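# Remove the curved wooden support from beneath the arch

## Task

Pull the curved wooden support (centering) out from below the arch, leaving the arch upright with each of its blocks undisturbed in its original position; any number of the four arms may be used.

## Robot and tools

Setup: four arms, arm1 to arm4, each an i2rt Big YAM carrying a five-fingered right hand. Everything is given in one scene frame in metres, with the origin on the floor and +z up. Each foot (base_link) faces along its own +x. arm1 stands at x=+0.649, y=+0.008 facing -x. arm2 is at y=+0.658 facing -y. arm3 is at x=-0.652 facing +x. arm4 is at y=-0.648 facing +y. The feet sit at z of about 0.76 to 0.80, and the table tops are at z=+0.720. A hand reaches roughly 1.07 m from its joint1 axis.

Joints, in radians and absolute: joint1_rad -2.879..2.879 turns the arm about its foot, positive counter-clockwise seen from above. joint2_rad 0..3.141 is the shoulder; positive raises the upper arm and then carries it forward. joint3_rad 0..3.019 is the elbow; 0 is folded and positive opens it. joint4_rad -1.692..1.57 pitches the hand, positive tilting the fingers up. joint5_rad -1.57..1.57 swings the hand sideways, positive toward the arm's right. joint6_rad -2.094..2.094 rolls the hand, positive clockwise seen from behind.

Hand frame: the hand point sits 0.045 m in front of the palm. Its +z runs along the straight fingers, +y points out of the palm, and +x runs across the palm away from the thumb. Straight fingers extend about 0.06 to 0.07 m past the point. A wrist bracket on the little-finger side sticks out about 0.10 m and can collide with things. The wrist camera is on the little-finger side; with joint6 near -1.3 its image is upright. With the thumb turned in front of the palm, the hand can wrap objects about 0.035 to 0.065 m thick.

Hand keys, all from -1 to 1: hand_little, hand_ring, hand_middle, hand_index and hand_thumb_bend, where +1 is straight/open and -1 is curled. hand_thumb_turn uses +1 for beside the palm and -1 for opposite the fingers. hand_force_limit is a setting, not a motion. It maps -1..+1 to roughly 0..10 N at the fingertip, or 0..15 N for the two thumb motors; a closing motor stops at that load. hand_speed runs from -0.96 to 1 and is also a setting. At the start the force limit is 0 and the speed is -0.8; use -0.94 or slower for a soft grip. A motor only starts when its own target changes by 0.002 or more. To tighten a grip, raise the force limit and send a target more closed than the current reading.

Tool move: takes optional keys arm1, arm2, arm3 and arm4, one object per arm, plus cameras. An arm's object may hold any of the following.
- joints: a map of joint name to absolute target; arm joints in rad, hand keys on the -1..1 scale. Each joint travels at its own pace, so the hand can sweep widely.
- target: a list of seven numbers [x, y, z, qw, qx, qy, qz]. This is an absolute hand pose in the scene frame, written the same way as the 'hand' result line. The hand follows a straight line to it from its current hand_target. When target is given, joints may only carry hand_ keys; otherwise the call is refused.
- speed: top hand speed in m/s, 0.002 to 4.3, default 0.25. Rotation is capped at twice that value in rad/s.
- min_time_s: 0.1 to 8 s, the shortest duration of that arm's joint motions.

All motions start together, and every hand path in one call finishes at the same moment. Paths do not steer around objects or other arms. Each step's pose is clipped to within 100 mm and 20 degrees of the measured hand, a margin that grows with speed. Hands may lag, drift, or overshoot, especially when the arm is stretched out. Paths end after 10 s and no action lasts over 15 s. Omitted arms or joints may keep pushing toward their old targets.

cameras: a list of names from arm1_cam_wrist..arm4_cam_wrist, cam_back, cam_front, cam_top, or all. An empty list returns no images. If the key is omitted, you get all images for an empty move and none otherwise. An unknown name invalidates the whole call. A move with no arm parts returns the full state of every robot.

wait: seconds from 0 to 10, plus optional cameras; it sends nothing new. zoom_image: a camera name and region [x0, y0, x1, y1] in pixels from the top-left corner, at most 504 wide and 504 high, taken from that camera's latest image. show_instructions: shows the reference pages. finished_scene: optional scene=1; ends the scene for good. The arch must then stay intact with nothing holding it.

Result lines:
- 'move' lists the commanded arms. 'as last shown' marks uncommanded ones, whose status lines read 'not commanded'. 'pictures' gives the image order.
- 'hand' is the measured hand pose, which is less accurate at long reach. hand_target is the pose at the held joint targets.
- joint_positions include the hand values and both settings. Joint velocities are in rad/s; 'within noise' means at rest. Joint torques are in N m with per-unit offsets; entries 3 and 4 wrap at ±28.
- hand_stopped_by gives one word per motor, in the order little, ring, middle, index, thumb_bend, thumb_turn: moving, target, force, stalled, or fault. The *_load_n values are fingertip force in N, positive when the finger is pushed open. A lost grip appears as a load near 0.
- Status: 'done' means within 1 cm and 2 degrees. off_target means at rest but short of the target. time_out is a stop; on_its_own shows the target still being pursued. 'joint command not followed' or 'pose unreachable' means a safety check is withholding the motion; not_followed means the motion ended while withheld, and a hand target is discarded.
- MOTOR HOT appears at 85 °C. At 100 °C an OVER-TEMPERATURE FAULT lets the arm drop for 30 to 60 s. Afterwards, resend any key marked limit_stop_at_motor_heat.

If a move or wait is refused or interrupted by a stop, the later calls in the same reply are skipped.

Avoid the following:
- pushing or pinching robots against each other, including closing a hand on another robot's fingers. The collision check still allows hands and wrist cameras to meet.
- knocking any block or the support out of the work area, or letting it fall, even a few mm.
- releasing parts while they are moving, slamming into things, or pressing hard on fixed or heavy objects.
- overloading fingers.
- long holds at full stretch, which heat the motors.

The arms do not stop on contact; they keep pushing. Loose objects may sometimes get nudged.

Camera calibrations (intrinsics, T_world_to_cam) carry small errors. Wrist camera poses update with the arm.

Each tool is called by a JSON object that holds its "fn" and its "kwargs".

Reference images:

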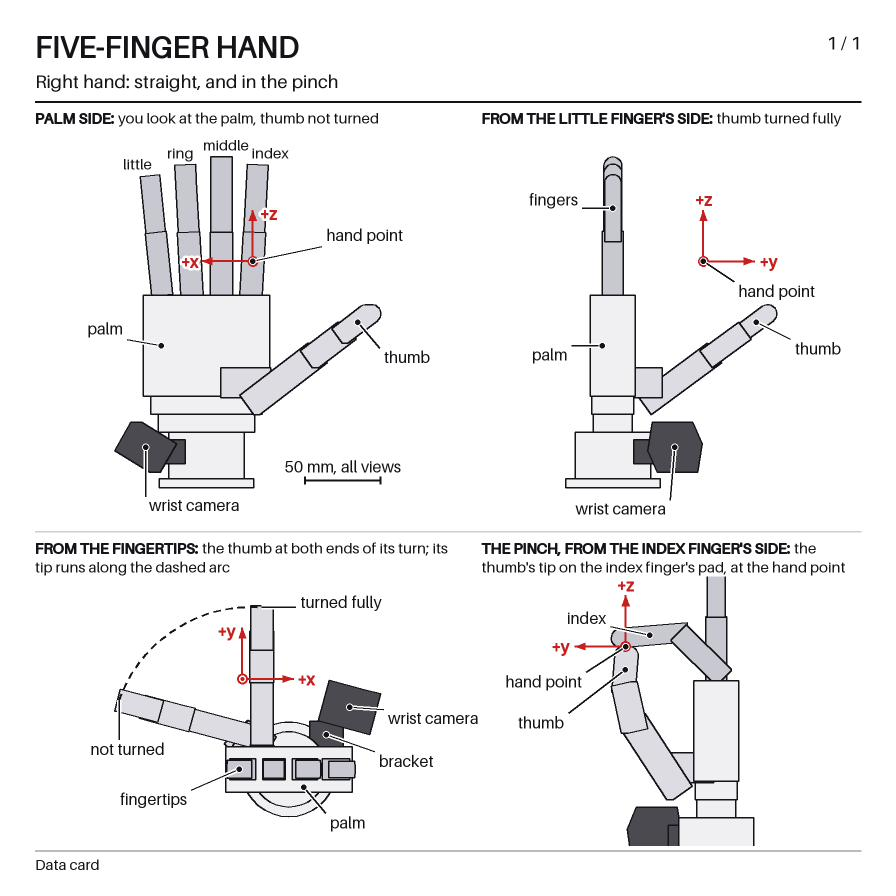

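## Session

{"fn": "move", "kwargs": {"cameras": ["all"]}}

Scene clock: 0.00 s.
Joint torques (N m): no reading
Motor temperatures (°C): arm1=[35 36 34 37 31 31] | arm2=[33 39 31 31 36 32] | arm3=[34 33 36 30 32 34] | arm4=[32 32 33 32 32 30]
Heat: arm1: hottest joint4_rad 37 °C; arm2: hottest joint2_rad 39 °C; arm3: hottest joint3_rad 36 °C; arm4: hottest joint3_rad 33 °C.
Joint velocities: within noise
arm1.joint_positions: joint1_rad=-0.224 joint2_rad=+0.625 joint3_rad=+1.402 joint4_rad=-1.230 joint5_rad=-0.293 joint6_rad=-1.059 hand_little=+1.000 hand_ring=+1.000 hand_middle=+1.000 hand_index=+1.000 hand_thumb_turn=+1.000 hand_thumb_bend=+1.000 hand_force_limit=+0.000 hand_speed=-0.800
arm1.joint_status: not commanded
arm1.hand_stopped_by: target,target,target,target,target,target
arm1.little_load_n: 0.0
arm1.ring_load_n: 0.0
arm1.middle_load_n: 0.0
arm1.index_load_n: 0.0
arm1.thumb_bend_load_n: 0.0
arm1.thumb_turn_load_n: 0.0
arm1.hand: x=+0.4051 y=+0.0347 z=+1.3017 quat_wxyz=(+0.497, -0.211, -0.814, +0.213) (m; scene frame)
arm1.hand_target: x=+0.4063 y=+0.0346 z=+1.3124 quat_wxyz=(+0.508, -0.207, -0.809, +0.213) (m; scene frame)
arm1.hand_status: not commanded
arm2.joint_positions: joint1_rad=-0.386 joint2_rad=+0.627 joint3_rad=+1.331 joint4_rad=-1.422 joint5_rad=+0.095 joint6_rad=-0.916 hand_little=+1.000 hand_ring=+1.000 hand_middle=+1.000 hand_index=+1.000 hand_thumb_turn=+1.000 hand_thumb_bend=+1.000 hand_force_limit=+0.000 hand_speed=-0.800
arm2.joint_status: not commanded
arm2.hand_stopped_by: target,target,target,target,target,target
arm2.little_load_n: 0.0
arm2.ring_load_n: 0.0
arm2.middle_load_n: 0.0
arm2.index_load_n: 0.0
arm2.thumb_bend_load_n: 0.0
arm2.thumb_turn_load_n: 0.0
arm2.hand: x=-0.1260 y=+0.4815 z=+1.1945 quat_wxyz=(+0.279, +0.230, -0.881, +0.305) (m; scene frame)
arm2.hand_target: x=-0.1262 y=+0.4810 z=+1.2039 quat_wxyz=(+0.285, +0.228, -0.876, +0.314) (m; scene frame)
arm2.hand_status: not commanded
arm3.joint_positions: joint1_rad=-0.271 joint2_rad=+0.622 joint3_rad=+1.369 joint4_rad=-1.488 joint5_rad=+0.248 joint6_rad=-1.109 hand_little=+1.000 hand_ring=+1.000 hand_middle=+1.000 hand_index=+1.000 hand_thumb_turn=+1.000 hand_thumb_bend=+1.000 hand_force_limit=+0.000 hand_speed=-0.800
arm3.joint_status: not commanded
arm3.hand_stopped_by: target,target,target,target,target,target
arm3.little_load_n: 0.0
arm3.ring_load_n: 0.0
arm3.middle_load_n: 0.0
arm3.index_load_n: 0.0
arm3.thumb_bend_load_n: 0.0
arm3.thumb_turn_load_n: 0.0
arm3.hand: x=-0.4978 y=-0.1272 z=+1.2518 quat_wxyz=(+0.080, +0.828, -0.379, +0.405) (m; scene frame)
arm3.hand_target: x=-0.4976 y=-0.1273 z=+1.2612 quat_wxyz=(+0.079, +0.823, -0.378, +0.417) (m; scene frame)
arm3.hand_status: not commanded
arm4.joint_positions: joint1_rad=-0.096 joint2_rad=+0.630 joint3_rad=+1.430 joint4_rad=-1.280 joint5_rad=+0.110 joint6_rad=-1.043 hand_little=+1.000 hand_ring=+1.000 hand_middle=+1.000 hand_index=+1.000 hand_thumb_turn=+1.000 hand_thumb_bend=+1.000 hand_force_limit=+0.000 hand_speed=-0.800
arm4.joint_status: not commanded
arm4.hand_stopped_by: target,target,target,target,target,target
arm4.little_load_n: 0.0
arm4.ring_load_n: 0.0
arm4.middle_load_n: 0.0
arm4.index_load_n: 0.0
arm4.thumb_bend_load_n: 0.0
arm4.thumb_turn_load_n: 0.0
arm4.hand: x=+0.0684 y=-0.4304 z=+1.2761 quat_wxyz=(-0.417, +0.765, +0.371, +0.321) (m; scene frame)
arm4.hand_target: x=+0.0683 y=-0.4316 z=+1.2862 quat_wxyz=(-0.426, +0.760, +0.368, +0.326) (m; scene frame)
arm4.hand_status: not commanded
pictures: arm1_cam_wrist, arm2_cam_wrist, arm3_cam_wrist, arm4_cam_wrist, cam_back, cam_front, cam_top

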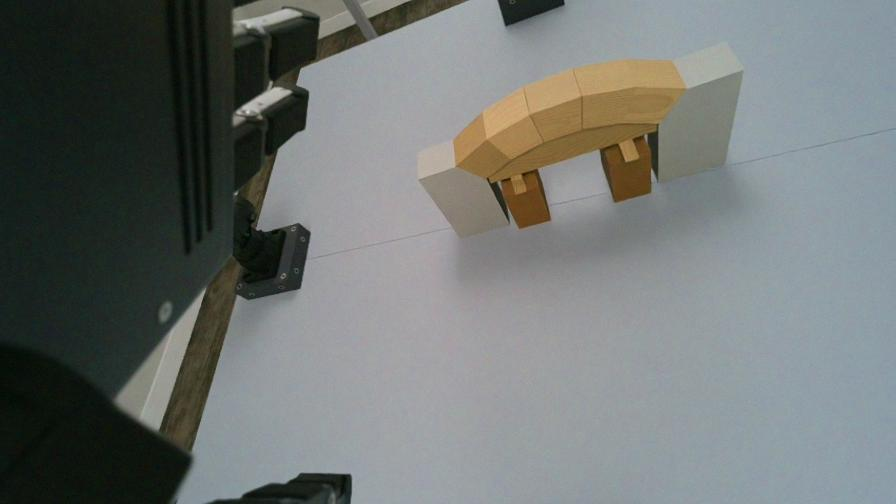

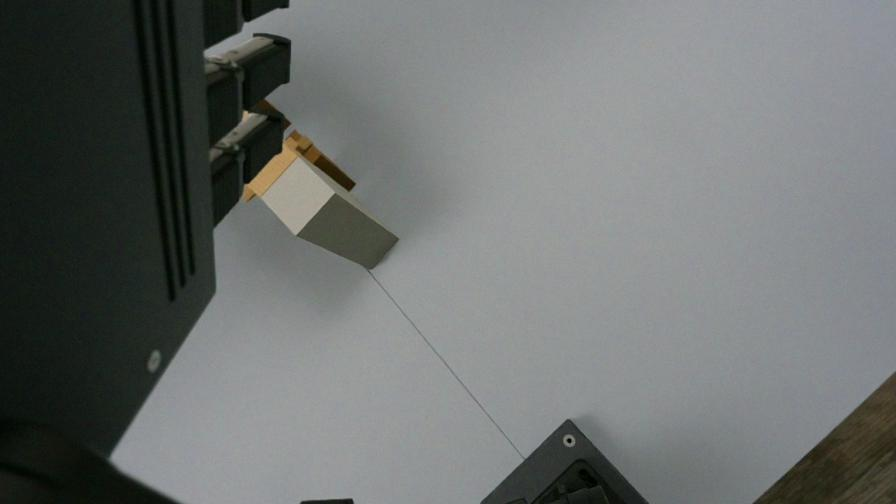

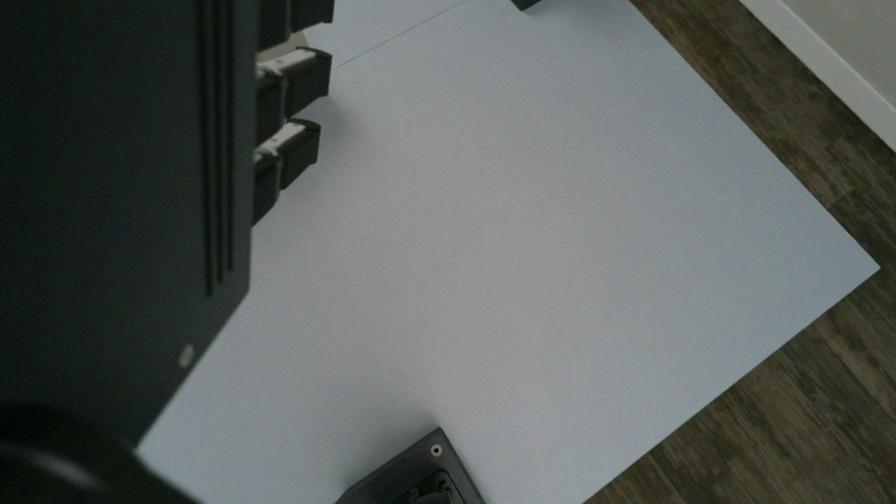

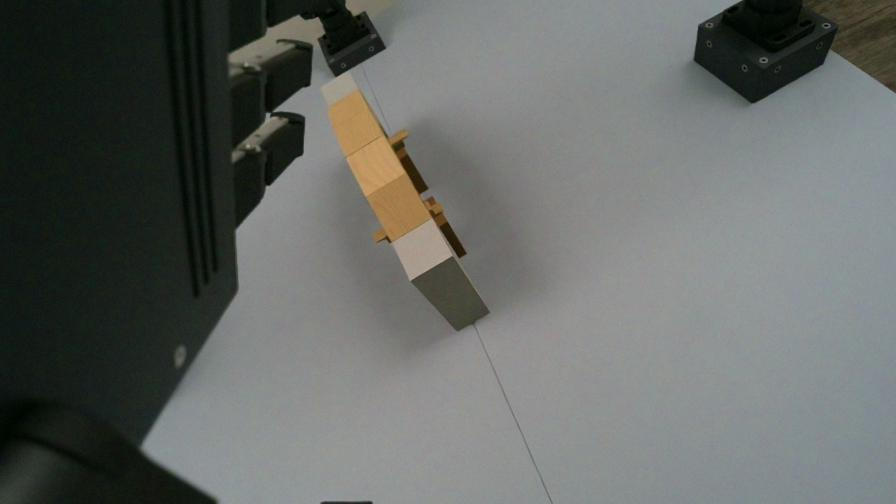

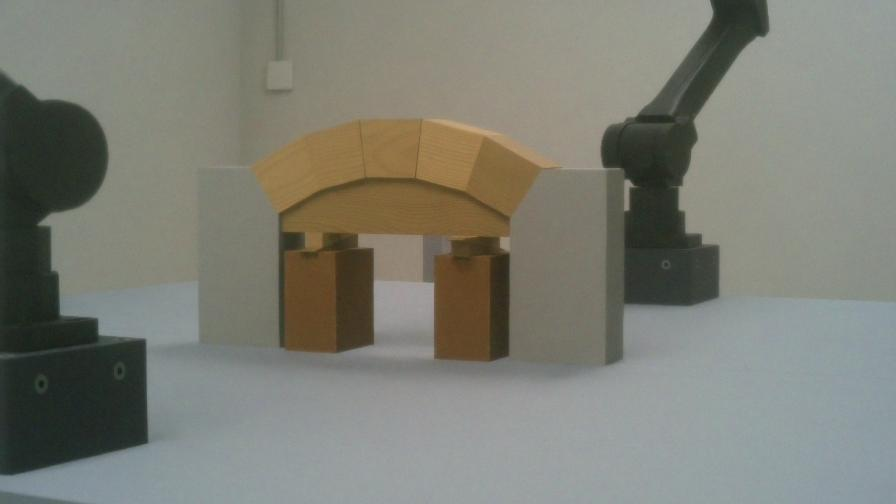

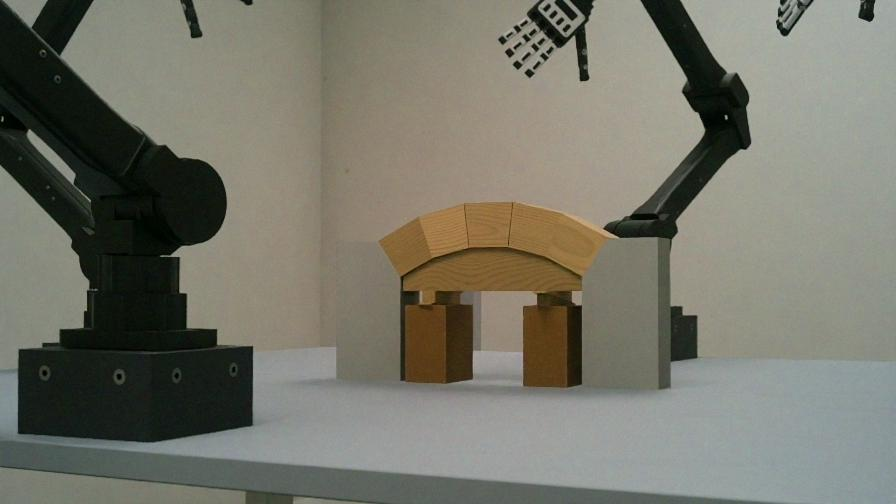

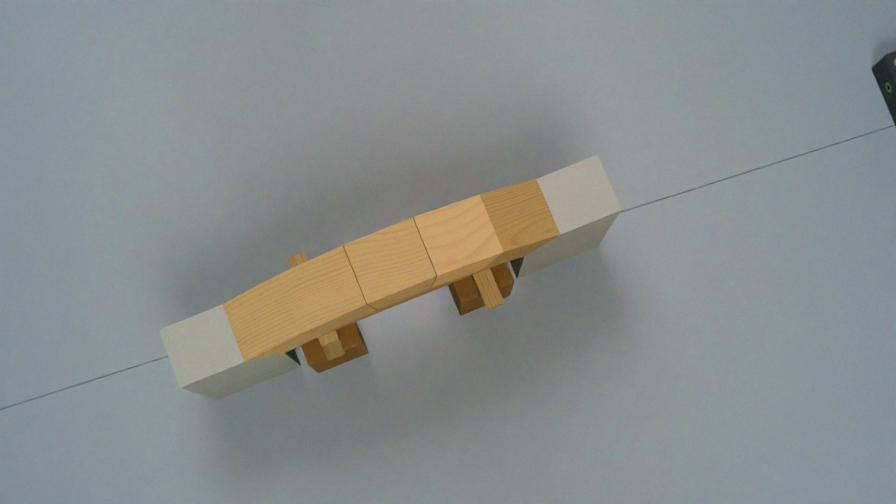

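{"fn": "zoom_image", "kwargs": {"camera": "cam_back", "region": [190, 100, 640, 380]}}

{"fn": "zoom_image", "kwargs": {"camera": "cam_front", "region": [320, 190, 690, 400]}}

{"fn": "zoom_image", "kwargs": {"camera": "cam_top", "region": [150, 140, 640, 410]}}

{"fn": "zoom_image", "kwargs": {"camera": "arm1_cam_wrist", "region": [400, 30, 760, 250]}}

{"fn": "zoom_image", "kwargs": {"camera": "arm4_cam_wrist", "region": [300, 60, 520, 340]}}

Scaled by 1.120 from the camera's image (finer frame: 1280x720).

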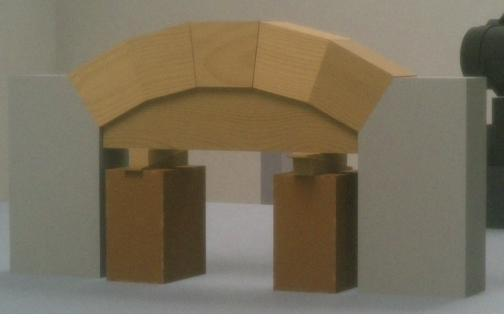

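Scaled by 1.362 from the camera's image (finer frame: 1280x720).

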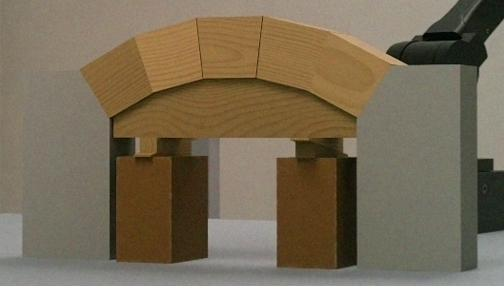

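Scaled by 1.029 from the camera's image (finer frame: 1280x720).

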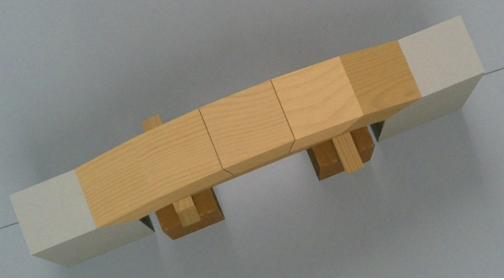

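Scaled by 1.400 from the camera's image (finer frame: 1280x720).

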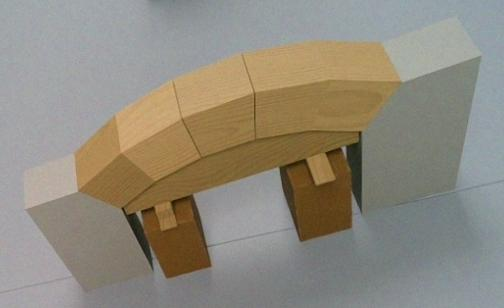

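Scaled by 1.800 from the camera's image (finer frame: 1280x720).

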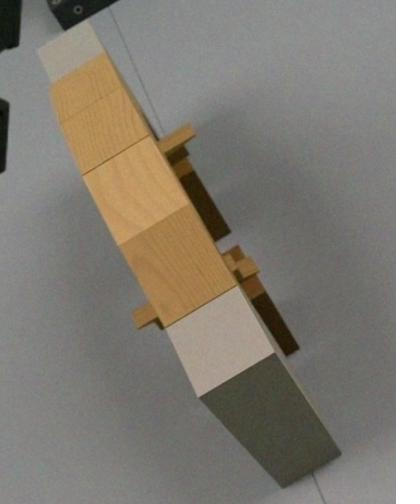

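{"fn": "move", "kwargs": {"arm3": {"target": [-0.24, 0.03, 0.90, 0, 0.7071, 0, 0.7071], "speed": 0.25}, "arm1": {"target": [0.22, 0.03, 0.90, 0.7071, 0, -0.7071, 0], "speed": 0.25}, "cameras": ["arm1_cam_wrist", "arm3_cam_wrist", "cam_top"]}}

Scene clock: 145.43 s.
Joint torques (N m): arm1=[1.08 -3.08 3.78 3.08 0.15 -0.11] | arm2=[1.26 1.38 9.76 1.4 -0.04 0.02] | arm3=[-0.73 -4.66 2.21 3.62 0.11 -0.1] | arm4=[-0.03 1.67 10.5 2.21 0.05 -0.06]
Motor temperatures (°C): arm1=[34 36 41 36 30 31] | arm2=[33 38 37 31 35 31] | arm3=[33 32 40 31 32 33] | arm4=[32 32 42 32 32 30]
Heat: arm1: hottest joint3_rad 41 °C; arm2: hottest joint2_rad 38 °C; arm3: hottest joint3_rad 40 °C; arm4: hottest joint3_rad 42 °C.
move: arm1 done; arm3 done
Joint velocities: within noise
arm1.joint_positions: joint1_rad=+0.109 joint2_rad=+1.552 joint3_rad=+0.198 joint4_rad=+1.335 joint5_rad=+0.164 joint6_rad=-1.561 hand_little=+1.000 hand_ring=+1.000 hand_middle=+1.000 hand_index=+1.000 hand_thumb_turn=+1.000 hand_thumb_bend=+1.000 hand_force_limit=+0.000 hand_speed=-0.800
arm1.joint_status: not commanded
arm1.hand_stopped_by: target,target,target,target,target,target
arm1.little_load_n: 0.0
arm1.ring_load_n: 0.0
arm1.middle_load_n: 0.0
arm1.index_load_n: 0.0
arm1.thumb_bend_load_n: 0.0
arm1.thumb_turn_load_n: 0.0
arm1.hand: x=+0.2199 y=+0.0327 z=+0.8977 quat_wxyz=(+0.702, -0.007, -0.712, +0.002)
arm1.hand_target: x=+0.2201 y=+0.0300 z=+0.9000 quat_wxyz=(+0.707, +0.000, -0.707, +0.000)
arm1.hand_status: done (0.004 m and 1.2 deg from the pose sent, 0.442 m and 43.9 deg at the start)
arm2, arm4: as last shown
arm3.joint_positions: joint1_rad=+0.384 joint2_rad=+1.551 joint3_rad=+0.186 joint4_rad=+1.358 joint5_rad=+0.364 joint6_rad=-1.559 hand_little=+1.000 hand_ring=+1.000 hand_middle=+1.000 hand_index=+1.000 hand_thumb_turn=+1.000 hand_thumb_bend=+1.000 hand_force_limit=+0.000 hand_speed=-0.800
arm3.joint_status: not commanded
arm3.hand_stopped_by: target,target,target,target,target,target
arm3.little_load_n: 0.0
arm3.ring_load_n: 0.5
arm3.middle_load_n: 0.0
arm3.index_load_n: 0.0
arm3.thumb_bend_load_n: 0.0
arm3.thumb_turn_load_n: 0.0
arm3.hand: x=-0.2382 y=+0.0318 z=+0.8974 quat_wxyz=(-0.003, +0.712, -0.002, +0.702)
arm3.hand_target: x=-0.2400 y=+0.0300 z=+0.9001 quat_wxyz=(+0.000, +0.707, +0.000, +0.707)
arm3.hand_status: done (0.004 m and 1.0 deg from the pose sent, 0.464 m and 58.6 deg at the start)
arm1_cam_wrist: T_world_to_cam=[[-0.02822, 0.96032, 0.27746, -0.27648], [0.54784, 0.24703, -0.79928, 0.58332], [-0.83611, 0.12945, -0.53307, 0.77004]] pos_world=[0.31647, 0.02173, 0.95343]
arm3_cam_wrist: T_world_to_cam=[[0.02315, -0.96686, 0.25426, -0.18676], [-0.52526, -0.22816, -0.81978, 0.61941], [0.85062, -0.11457, -0.51314, 0.77724]] pos_world=[-0.33146, 0.0498, 0.9541]

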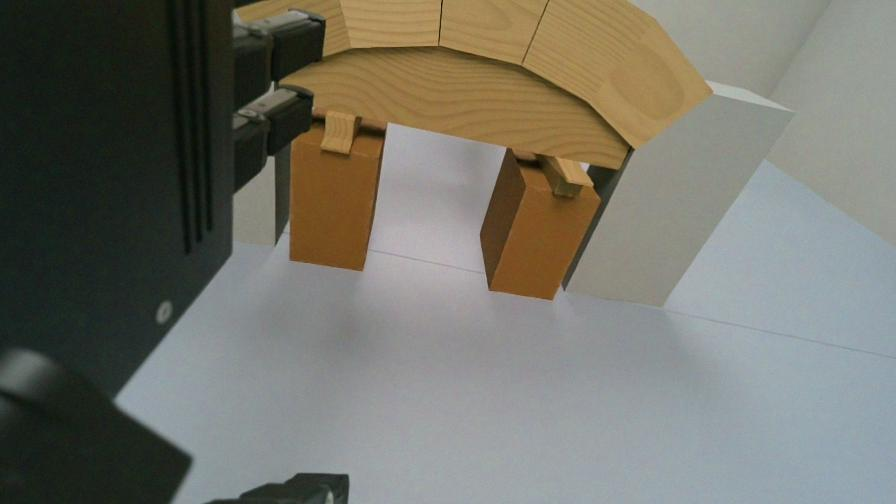

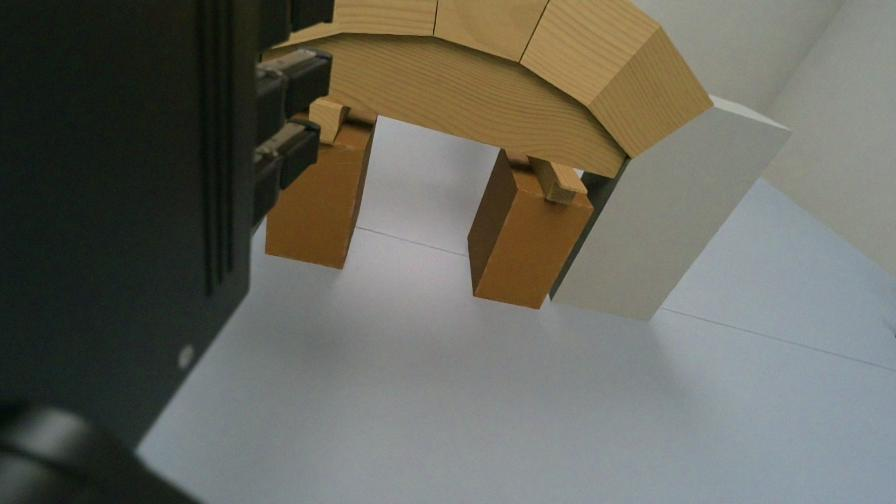

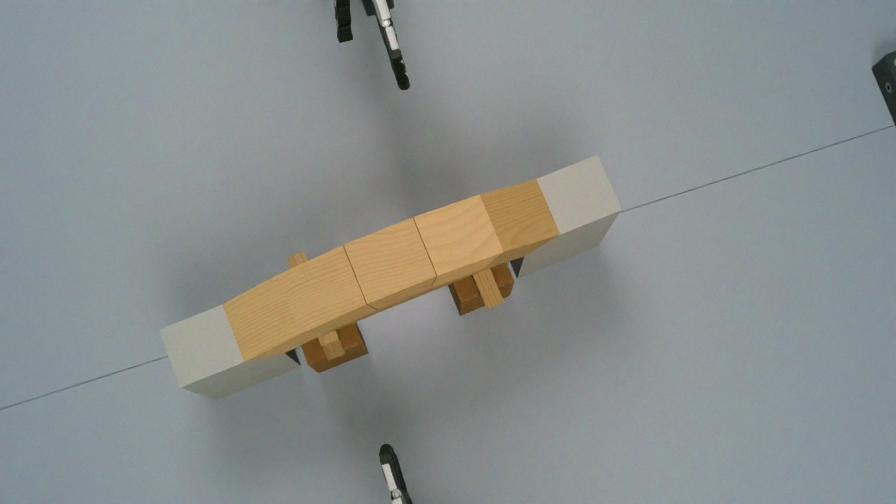

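{"fn": "zoom_image", "kwargs": {"camera": "arm1_cam_wrist", "region": [280, 80, 640, 310]}}

{"fn": "zoom_image", "kwargs": {"camera": "arm3_cam_wrist", "region": [250, 80, 660, 320]}}

Scaled by 1.400 from the camera's image (finer frame: 1280x720).

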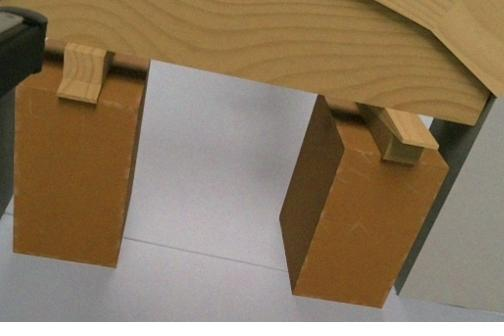

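Scaled by 1.229 from the camera's image (finer frame: 1280x720).

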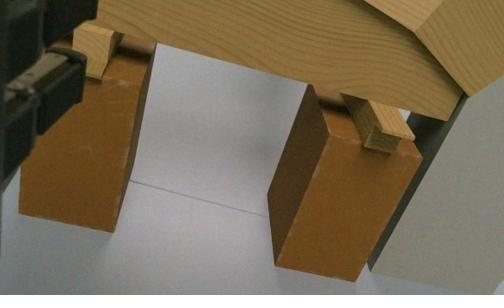

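{"fn": "move", "kwargs": {"arm3": {"target": [-0.18, -0.07, 0.85, 0, 0.7071, 0, 0.7071], "speed": 0.2}, "arm1": {"target": [0.17, 0.12, 0.85, 0.7071, 0, -0.7071, 0], "speed": 0.2}, "cameras": ["arm1_cam_wrist", "arm3_cam_wrist"]}}

{"fn": "zoom_image", "kwargs": {"camera": "arm1_cam_wrist", "region": [300, 50, 700, 300]}}

{"fn": "zoom_image", "kwargs": {"camera": "arm3_cam_wrist", "region": [300, 50, 700, 300]}}

Scene clock: 171.23 s.
Joint torques (N m): arm1=[-0.03 -5.3 3.23 3.08 -0.14 -0.08] | arm2=[1.26 1.38 9.73 1.39 -0.04 0.02] | arm3=[-0.5 -7.3 2.04 3.67 -0.03 -0.11] | arm4=[-0.09 1.61 10.56 2.1 0.02 -0.06]
Motor temperatures (°C): arm1=[34 36 39 37 30 31] | arm2=[33 38 38 31 34 31] | arm3=[33 33 38 31 32 33] | arm4=[32 32 42 32 32 30]
Heat: arm1: hottest joint3_rad 39 °C; arm2: hottest joint2_rad 38 °C; arm3: hottest joint3_rad 38 °C; arm4: hottest joint3_rad 42 °C.
move: arm1 off_target; arm3 off_target
Joint velocities: within noise
arm1.joint_positions: joint1_rad=-0.222 joint2_rad=+1.886 joint3_rad=+0.332 joint4_rad=+1.517 joint5_rad=-0.172 joint6_rad=-1.565 hand_little=+1.000 hand_ring=+1.000 hand_middle=+1.000 hand_index=+1.000 hand_thumb_turn=+1.000 hand_thumb_bend=+1.000 hand_force_limit=+0.000 hand_speed=-0.800
arm1.joint_status: not commanded
arm1.hand_stopped_by: target,target,target,target,target,target
arm1.little_load_n: 0.0
arm1.ring_load_n: 0.0
arm1.middle_load_n: 0.0
arm1.index_load_n: 0.0
arm1.thumb_bend_load_n: 0.0
arm1.thumb_turn_load_n: 0.0
arm1.hand: x=+0.1759 y=+0.1181 z=+0.8425 quat_wxyz=(+0.696, -0.007, -0.718, +0.006)
arm1.hand_target: x=+0.1703 y=+0.1199 z=+0.8499 quat_wxyz=(+0.707, +0.000, -0.707, +0.000)
arm1.hand_status: off_target (0.010 m and 2.1 deg from the pose sent, 0.111 m and 1.2 deg at the start)
arm2, arm4: as last shown
arm3.joint_positions: joint1_rad=-0.042 joint2_rad=+1.890 joint3_rad=+0.304 joint4_rad=+1.549 joint5_rad=-0.059 joint6_rad=-1.559 hand_little=+1.000 hand_ring=+1.000 hand_middle=+1.000 hand_index=+1.000 hand_thumb_turn=+1.000 hand_thumb_bend=+1.000 hand_force_limit=+0.000 hand_speed=-0.800
arm3.joint_status: not commanded
arm3.hand_stopped_by: target,target,target,target,target,target
arm3.little_load_n: 0.0
arm3.ring_load_n: 0.5
arm3.middle_load_n: 0.0
arm3.index_load_n: 0.0
arm3.thumb_bend_load_n: 0.0
arm3.thumb_turn_load_n: 0.0
arm3.hand: x=-0.1859 y=-0.0688 z=+0.8395 quat_wxyz=(-0.004, +0.722, -0.005, +0.691)
arm3.hand_target: x=-0.1802 y=-0.0701 z=+0.8501 quat_wxyz=(+0.000, +0.709, +0.000, +0.705)
arm3.hand_status: off_target (0.012 m and 2.6 deg from the pose sent, 0.127 m and 1.0 deg at the start; a joint's target at an end of its range on 20 of 40 steps)
arm1_cam_wrist: T_world_to_cam=[[-0.03759, 0.9617, 0.27152, -0.33782], [0.56068, 0.24521, -0.79089, 0.53302], [-0.82718, 0.1225, -0.54842, 0.70495]] pos_world=[0.27157, 0.10782, 0.8999]
arm3_cam_wrist: T_world_to_cam=[[0.02781, -0.96809, 0.24907, -0.26536], [-0.5495, -0.22295, -0.8052, 0.56002], [0.83503, -0.11447, -0.53817, 0.70966]] pos_world=[-0.27747, -0.0508, 0.89894]

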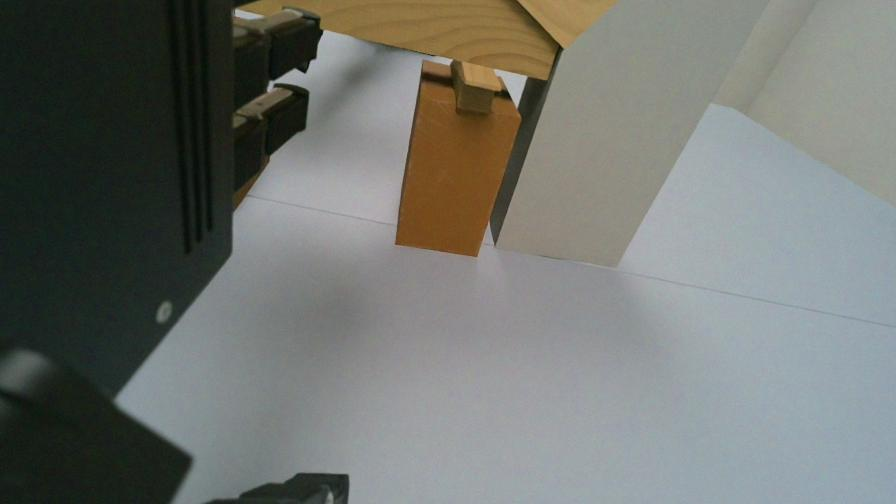

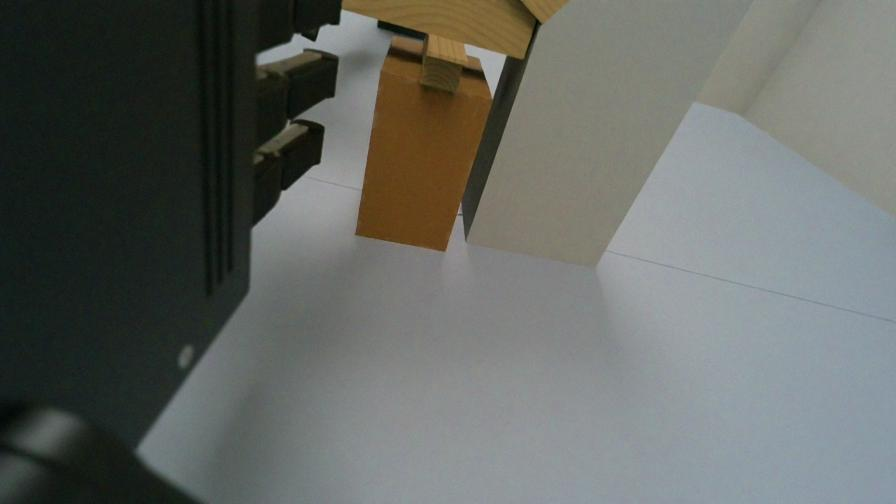

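Scaled by 1.260 from the camera's image (finer frame: 1280x720).

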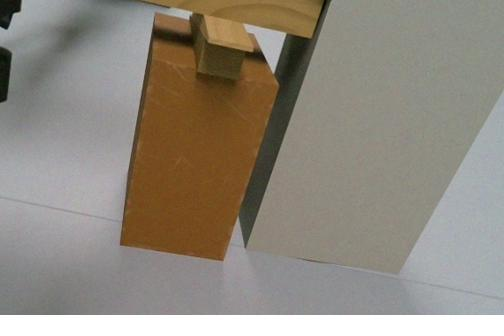

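Scaled by 1.260 from the camera's image (finer frame: 1280x720).

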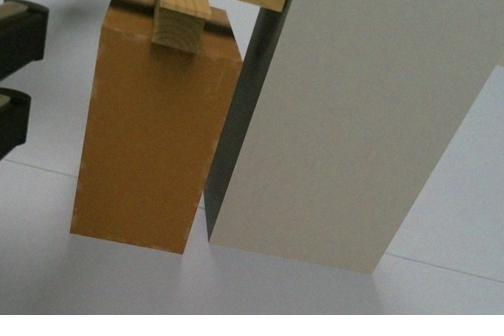

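{"fn": "move", "kwargs": {"cameras": ["cam_back", "cam_front", "cam_top"]}}

{"fn": "zoom_image", "kwargs": {"camera": "cam_back", "region": [270, 215, 400, 275]}}

{"fn": "zoom_image", "kwargs": {"camera": "cam_back", "region": [420, 215, 550, 275]}}

{"fn": "zoom_image", "kwargs": {"camera": "cam_front", "region": [390, 270, 490, 320]}}

{"fn": "zoom_image", "kwargs": {"camera": "cam_front", "region": [510, 270, 610, 320]}}

Scene clock: 183.60 s.
Joint torques (N m): arm1=[0.56 -6.01 3.37 2.92 -0.14 -0.11] | arm2=[1.32 1.38 9.77 1.43 -0.04 0.02] | arm3=[-0.67 -7.53 1.92 3.7 -0.04 -0.09] | arm4=[-0.26 1.2 10.48 2.13 0.04 -0.06]
Motor temperatures (°C): arm1=[34 36 38 37 30 31] | arm2=[33 37 38 31 34 31] | arm3=[33 33 37 31 32 33] | arm4=[32 32 42 32 32 30]
Heat: arm1: hottest joint3_rad 38 °C; arm2: hottest joint3_rad 38 °C; arm3: hottest joint3_rad 37 °C; arm4: hottest joint3_rad 42 °C.
Joint velocities: within noise
arm1.joint_positions: joint1_rad=-0.222 joint2_rad=+1.886 joint3_rad=+0.332 joint4_rad=+1.517 joint5_rad=-0.172 joint6_rad=-1.565 hand_little=+1.000 hand_ring=+1.000 hand_middle=+1.000 hand_index=+1.000 hand_thumb_turn=+1.000 hand_thumb_bend=+1.000 hand_force_limit=+0.000 hand_speed=-0.800
arm1.joint_status: not commanded
arm1.hand_stopped_by: target,target,target,target,target,target
arm1.little_load_n: 0.0
arm1.ring_load_n: 0.0
arm1.middle_load_n: 0.0
arm1.index_load_n: 0.0
arm1.thumb_bend_load_n: 0.0
arm1.thumb_turn_load_n: 0.0
arm1.hand: x=+0.1759 y=+0.1181 z=+0.8425 quat_wxyz=(+0.696, -0.007, -0.718, +0.006) (m; scene frame)
arm1.hand_target: x=+0.1703 y=+0.1199 z=+0.8499 quat_wxyz=(+0.707, +0.000, -0.707, +0.000) (m; scene frame)
arm1.hand_status: off_target (0.010 m and 2.1 deg from the pose sent, 0.111 m and 1.2 deg at the start)
arm2.joint_positions: joint1_rad=-0.386 joint2_rad=+0.627 joint3_rad=+1.331 joint4_rad=-1.422 joint5_rad=+0.095 joint6_rad=-0.916 hand_little=+1.000 hand_ring=+1.000 hand_middle=+1.000 hand_index=+1.000 hand_thumb_turn=+1.000 hand_thumb_bend=+1.000 hand_force_limit=+0.000 hand_speed=-0.800
arm2.joint_status: not commanded
arm2.hand_stopped_by: target,target,target,target,target,target
arm2.little_load_n: 0.0
arm2.ring_load_n: 0.0
arm2.middle_load_n: 0.0
arm2.index_load_n: 0.0
arm2.thumb_bend_load_n: 0.0
arm2.thumb_turn_load_n: 0.0
arm2.hand: x=-0.1260 y=+0.4815 z=+1.1945 quat_wxyz=(+0.279, +0.230, -0.881, +0.305) (m; scene frame)
arm2.hand_target: x=-0.1262 y=+0.4810 z=+1.2039 quat_wxyz=(+0.285, +0.228, -0.876, +0.314) (m; scene frame)
arm2.hand_status: not commanded
arm3.joint_positions: joint1_rad=-0.042 joint2_rad=+1.890 joint3_rad=+0.304 joint4_rad=+1.549 joint5_rad=-0.059 joint6_rad=-1.559 hand_little=+1.000 hand_ring=+1.000 hand_middle=+1.000 hand_index=+1.000 hand_thumb_turn=+1.000 hand_thumb_bend=+1.000 hand_force_limit=+0.000 hand_speed=-0.800
arm3.joint_status: not commanded
arm3.hand_stopped_by: target,target,target,target,target,target
arm3.little_load_n: 0.0
arm3.ring_load_n: 0.0
arm3.middle_load_n: 0.0
arm3.index_load_n: 0.0
arm3.thumb_bend_load_n: 0.0
arm3.thumb_turn_load_n: 0.0
arm3.hand: x=-0.1859 y=-0.0688 z=+0.8395 quat_wxyz=(-0.004, +0.722, -0.005, +0.691) (m; scene frame)
arm3.hand_target: x=-0.1802 y=-0.0701 z=+0.8501 quat_wxyz=(+0.000, +0.709, +0.000, +0.705) (m; scene frame)
arm3.hand_status: off_target (0.012 m and 2.6 deg from the pose sent, 0.127 m and 1.0 deg at the start; a joint's target at an end of its range on 20 of 40 steps)
arm4.joint_positions: joint1_rad=-0.096 joint2_rad=+0.630 joint3_rad=+1.430 joint4_rad=-1.280 joint5_rad=+0.110 joint6_rad=-1.043 hand_little=+1.000 hand_ring=+1.000 hand_middle=+1.000 hand_index=+1.000 hand_thumb_turn=+1.000 hand_thumb_bend=+1.000 hand_force_limit=+0.000 hand_speed=-0.800
arm4.joint_status: not commanded
arm4.hand_stopped_by: target,target,target,target,target,target
arm4.little_load_n: 0.0
arm4.ring_load_n: 0.0
arm4.middle_load_n: 0.0
arm4.index_load_n: 0.0
arm4.thumb_bend_load_n: 0.0
arm4.thumb_turn_load_n: 0.0
arm4.hand: x=+0.0684 y=-0.4304 z=+1.2761 quat_wxyz=(-0.417, +0.765, +0.371, +0.321) (m; scene frame)
arm4.hand_target: x=+0.0683 y=-0.4316 z=+1.2862 quat_wxyz=(-0.426, +0.760, +0.368, +0.326) (m; scene frame)
arm4.hand_status: not commanded
pictures: cam_back, cam_front, cam_top

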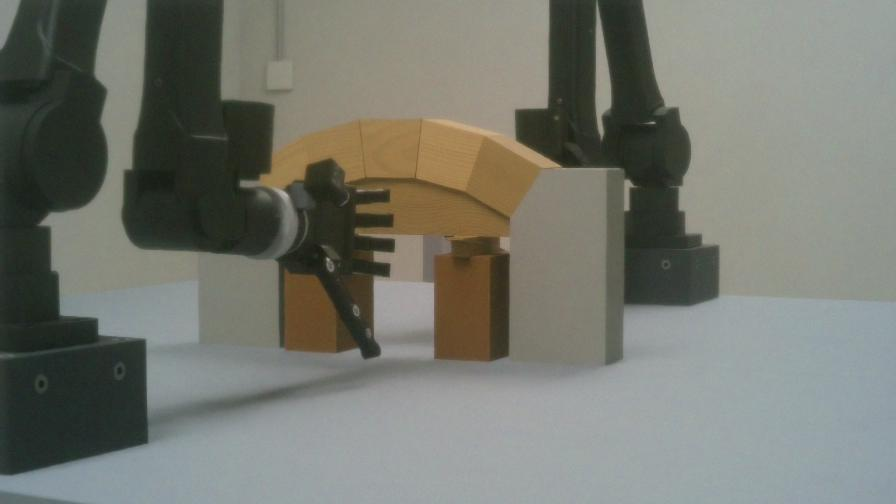

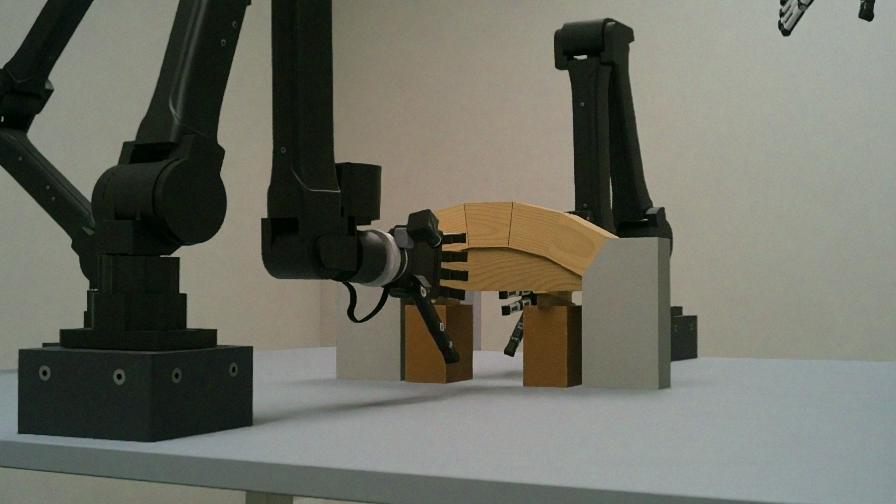

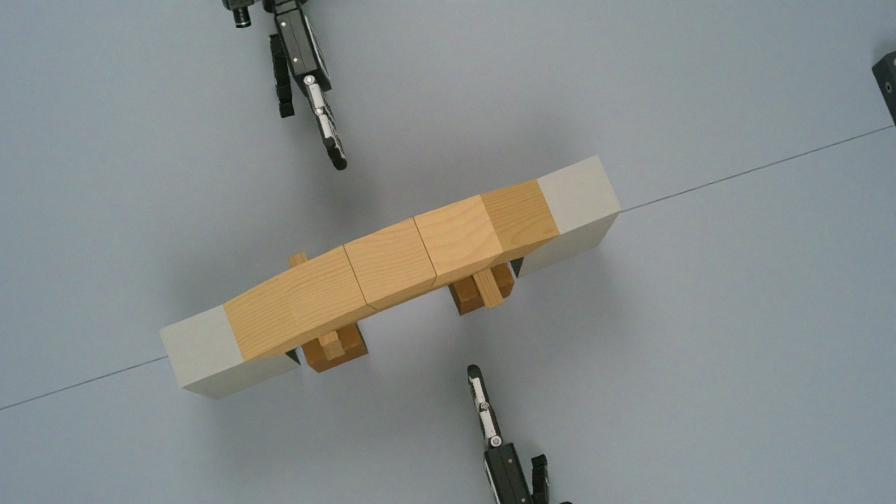

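Scaled by 3.877 from the camera's image (finer frame: 1280x720).

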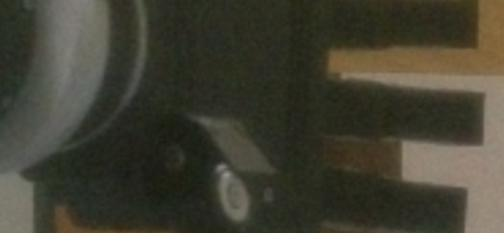

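Scaled by 3.877 from the camera's image (finer frame: 1280x720).

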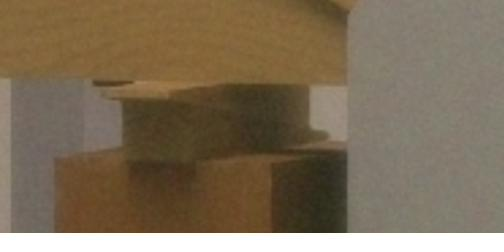

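Scaled by 5.040 from the camera's image (finer frame: 1280x720).

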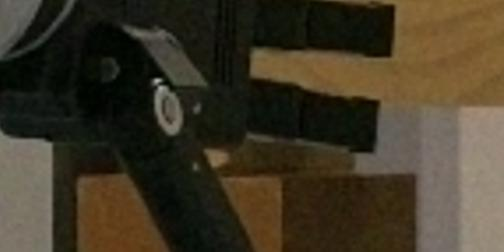

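Scaled by 5.040 from the camera's image (finer frame: 1280x720).

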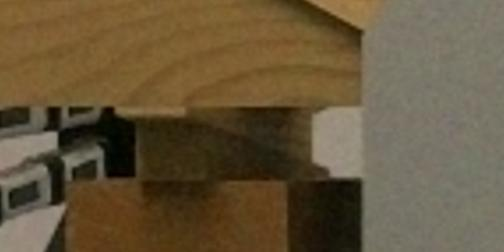

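{"fn": "move", "kwargs": {"arm3": {"joints": {"joint1_rad": -0.271, "joint2_rad": 0.622, "joint3_rad": 1.369, "joint4_rad": -0.5, "joint5_rad": 0.0, "joint6_rad": -1.56}, "min_time_s": 4}, "arm1": {"joints": {"joint1_rad": -0.224, "joint2_rad": 0.625, "joint3_rad": 1.402, "joint4_rad": -0.5, "joint5_rad": 0.0, "joint6_rad": -1.56}, "min_time_s": 4}}}

{"fn": "move", "kwargs": {"arm4": {"target": [-0.20, -0.13, 0.90, 0.5199, -0.4793, -0.5199, -0.4793], "speed": 0.25}, "arm2": {"target": [0.17, 0.18, 0.90, 0.4793, 0.5199, -0.4793, 0.5199], "speed": 0.25}, "cameras": ["arm2_cam_wrist", "arm4_cam_wrist", "cam_top", "cam_back"]}}

Scene clock: 331.97 s.
Joint torques (N m): arm1=[0.32 3.72 10.7 0.81 0.18 0.07] | arm2=[1.2 1.32 9.74 1.43 -0.04 0.02] | arm3=[-1.32 1.79 9.89 1.31 0.2 -0.01] | arm4=[-0.21 1.44 10.47 2.14 0.05 -0.07]
Motor temperatures (°C): arm1=[33 37 36 36 30 31] | arm2=[33 37 39 30 33 31] | arm3=[33 33 36 31 32 33] | arm4=[32 32 43 32 32 30]
Heat: arm1: hottest joint2_rad 37 °C; arm2: hottest joint3_rad 39 °C; arm3: hottest joint3_rad 36 °C; arm4: hottest joint3_rad 43 °C.
move: arm1 done; arm3 done
Joint velocities: within noise
arm1.joint_positions: joint1_rad=-0.222 joint2_rad=+0.617 joint3_rad=+1.378 joint4_rad=-0.482 joint5_rad=-0.004 joint6_rad=-1.565 hand_little=+1.000 hand_ring=+1.000 hand_middle=+1.000 hand_index=+1.000 hand_thumb_turn=+1.000 hand_thumb_bend=+1.000 hand_force_limit=+0.000 hand_speed=-0.800
arm1.joint_status: all done
arm1.hand_stopped_by: target,target,target,target,target,target
arm1.little_load_n: 0.0
arm1.ring_load_n: -0.5
arm1.middle_load_n: 0.0
arm1.index_load_n: 0.0
arm1.thumb_bend_load_n: 0.0
arm1.thumb_turn_load_n: 0.0
arm1.hand: x=+0.3707 y=+0.1224 z=+1.5082 quat_wxyz=(+0.797, -0.055, -0.598, -0.064)
arm1.hand_target: x=+0.3730 y=+0.1231 z=+1.5136 quat_wxyz=(+0.796, -0.059, -0.599, -0.064)
arm1.hand_status: not commanded
arm2, arm4: as last shown
arm3.joint_positions: joint1_rad=-0.261 joint2_rad=+0.618 joint3_rad=+1.336 joint4_rad=-0.483 joint5_rad=-0.003 joint6_rad=-1.559 hand_little=+1.000 hand_ring=+1.000 hand_middle=+1.000 hand_index=+1.000 hand_thumb_turn=+1.000 hand_thumb_bend=+1.000 hand_force_limit=+0.000 hand_speed=-0.800
arm3.joint_status: all done
arm3.hand_stopped_by: target,target,target,target,target,target
arm3.little_load_n: 0.0
arm3.ring_load_n: 0.0
arm3.middle_load_n: 0.0
arm3.index_load_n: 0.0
arm3.thumb_bend_load_n: 0.5
arm3.thumb_turn_load_n: 0.0
arm3.hand: x=-0.3666 y=-0.1336 z=+1.4840 quat_wxyz=(+0.104, +0.616, -0.088, +0.776)
arm3.hand_target: x=-0.3748 y=-0.1350 z=+1.4967 quat_wxyz=(+0.110, +0.610, -0.091, +0.779)
arm3.hand_status: not commanded
pictures: none

Scene clock: 335.30 s.
Joint torques (N m): arm1=[0.44 3.84 10.76 0.91 0.22 0.13] | arm2=[1.32 -11.05 8.08 2.39 -0.21 -0.09] | arm3=[-1.26 1.61 9.91 1.46 0.19 -0.02] | arm4=[0.15 -12.4 9.83 2.96 -0.05 -0.29]
Motor temperatures (°C): arm1=[33 37 37 36 30 31] | arm2=[33 37 39 31 33 31] | arm3=[33 33 36 31 32 33] | arm4=[32 32 43 32 32 30]
Heat: arm1: hottest joint2_rad 37 °C; arm2: hottest joint3_rad 39 °C; arm3: hottest joint3_rad 36 °C; arm4: hottest joint3_rad 43 °C.
move: arm2 off_target; arm4 off_target
Joint velocities: within noise
arm1, arm3: as last shown
arm1.ring_load_n: 0.5
arm2.joint_positions: joint1_rad=+0.648 joint2_rad=+1.601 joint3_rad=+0.491 joint4_rad=+1.055 joint5_rad=+0.597 joint6_rad=-1.564 hand_little=+1.000 hand_ring=+1.000 hand_middle=+1.000 hand_index=+1.000 hand_thumb_turn=+1.000 hand_thumb_bend=+1.000 hand_force_limit=+0.000 hand_speed=-0.800
arm2.joint_status: not commanded
arm2.hand_stopped_by: target,target,target,target,target,target
arm2.little_load_n: 0.0
arm2.ring_load_n: 0.0
arm2.middle_load_n: 0.5
arm2.index_load_n: 0.0
arm2.thumb_bend_load_n: 0.0
arm2.thumb_turn_load_n: 0.0
arm2.hand: x=+0.1612 y=+0.1905 z=+0.8829 quat_wxyz=(+0.474, +0.535, -0.487, +0.502)
arm2.hand_target: x=+0.1697 y=+0.1807 z=+0.9002 quat_wxyz=(+0.479, +0.520, -0.479, +0.520)
arm2.hand_status: off_target (0.022 m and 2.9 deg from the pose sent, 0.515 m and 66.9 deg at the start)
arm3.thumb_bend_load_n: 0.0
arm4.joint_positions: joint1_rad=+0.617 joint2_rad=+1.688 joint3_rad=+0.610 joint4_rad=+1.002 joint5_rad=+0.566 joint6_rad=-1.531 hand_little=+1.000 hand_ring=+1.000 hand_middle=+1.000 hand_index=+1.000 hand_thumb_turn=+1.000 hand_thumb_bend=+1.000 hand_force_limit=+0.000 hand_speed=-0.800
arm4.joint_status: not commanded
arm4.hand_stopped_by: target,target,target,target,target,target
arm4.little_load_n: 0.0
arm4.ring_load_n: 0.0
arm4.middle_load_n: 0.0
arm4.index_load_n: 0.0
arm4.thumb_bend_load_n: 0.0
arm4.thumb_turn_load_n: 0.0
arm4.hand: x=-0.1876 y=-0.1414 z=+0.8801 quat_wxyz=(-0.501, +0.492, +0.533, +0.472)
arm4.hand_target: x=-0.1995 y=-0.1310 z=+0.9002 quat_wxyz=(-0.520, +0.480, +0.520, +0.479)
arm4.hand_status: off_target (0.026 m and 3.1 deg from the pose sent, 0.551 m and 43.0 deg at the start)
pictures: arm2_cam_wrist, arm4_cam_wrist, cam_back, cam_top
arm2_cam_wrist: T_world_to_cam=[[-0.96901, -0.03774, 0.24412, -0.05701], [-0.22087, 0.57495, -0.78782, 0.61859], [-0.11062, -0.81732, -0.56546, 0.78455]] pos_world=[0.16816, 0.28342, 0.94489]
arm4_cam_wrist: T_world_to_cam=[[0.9721, 0.10185, 0.21131, 0.01477], [0.23184, -0.55444, -0.79928, 0.66746], [0.03575, 0.82597, -0.56259, 0.73517]] pos_world=[-0.19538, -0.23866, 0.94397]

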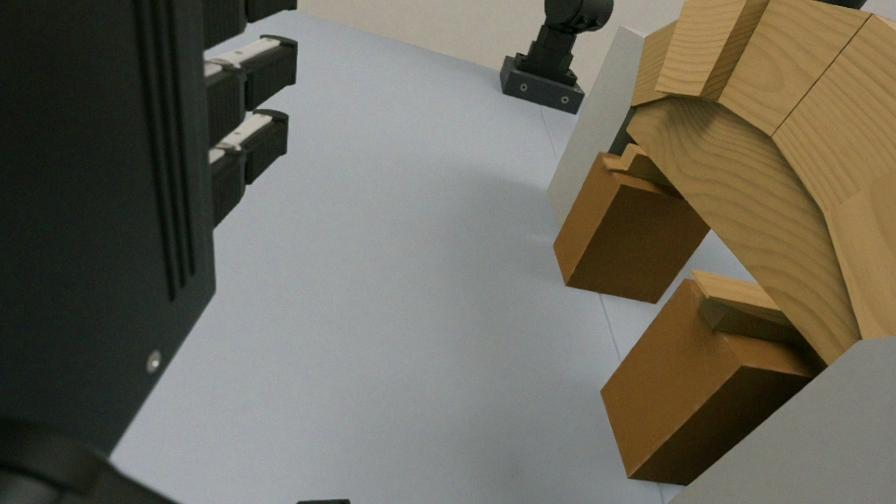

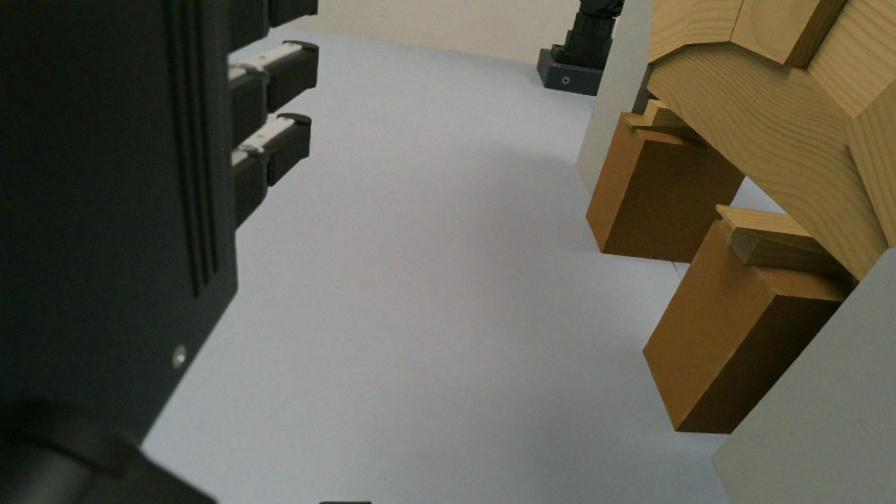

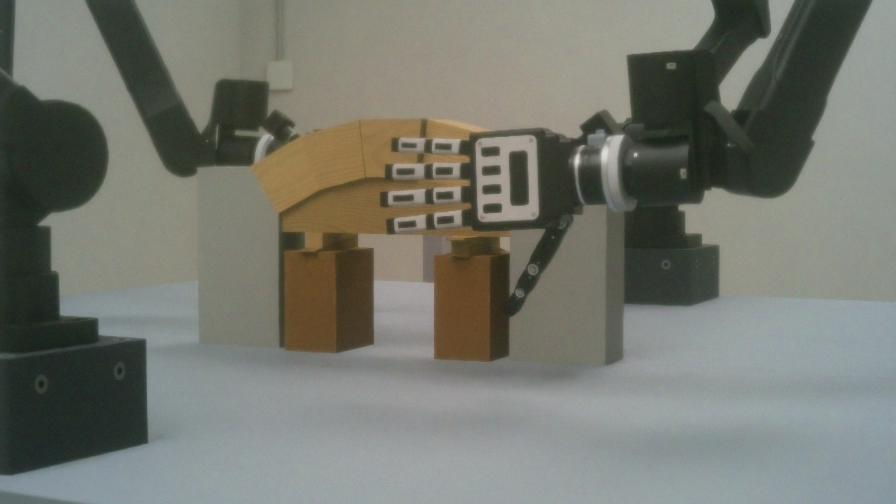

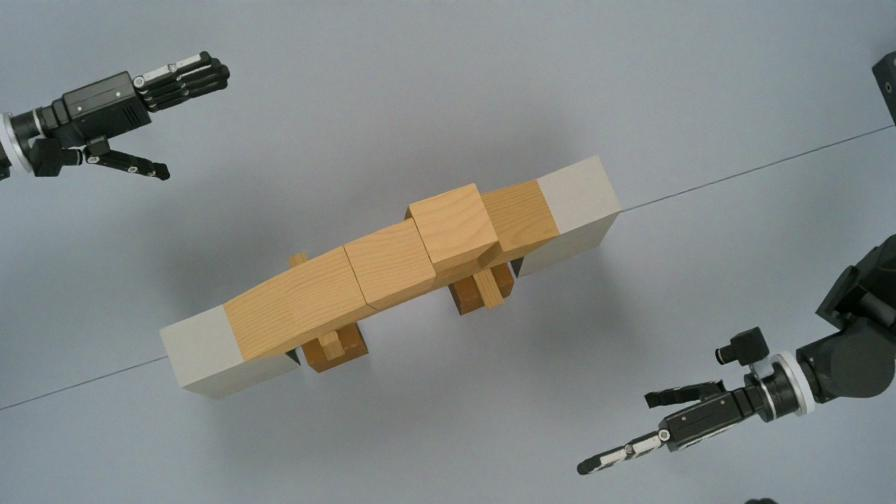

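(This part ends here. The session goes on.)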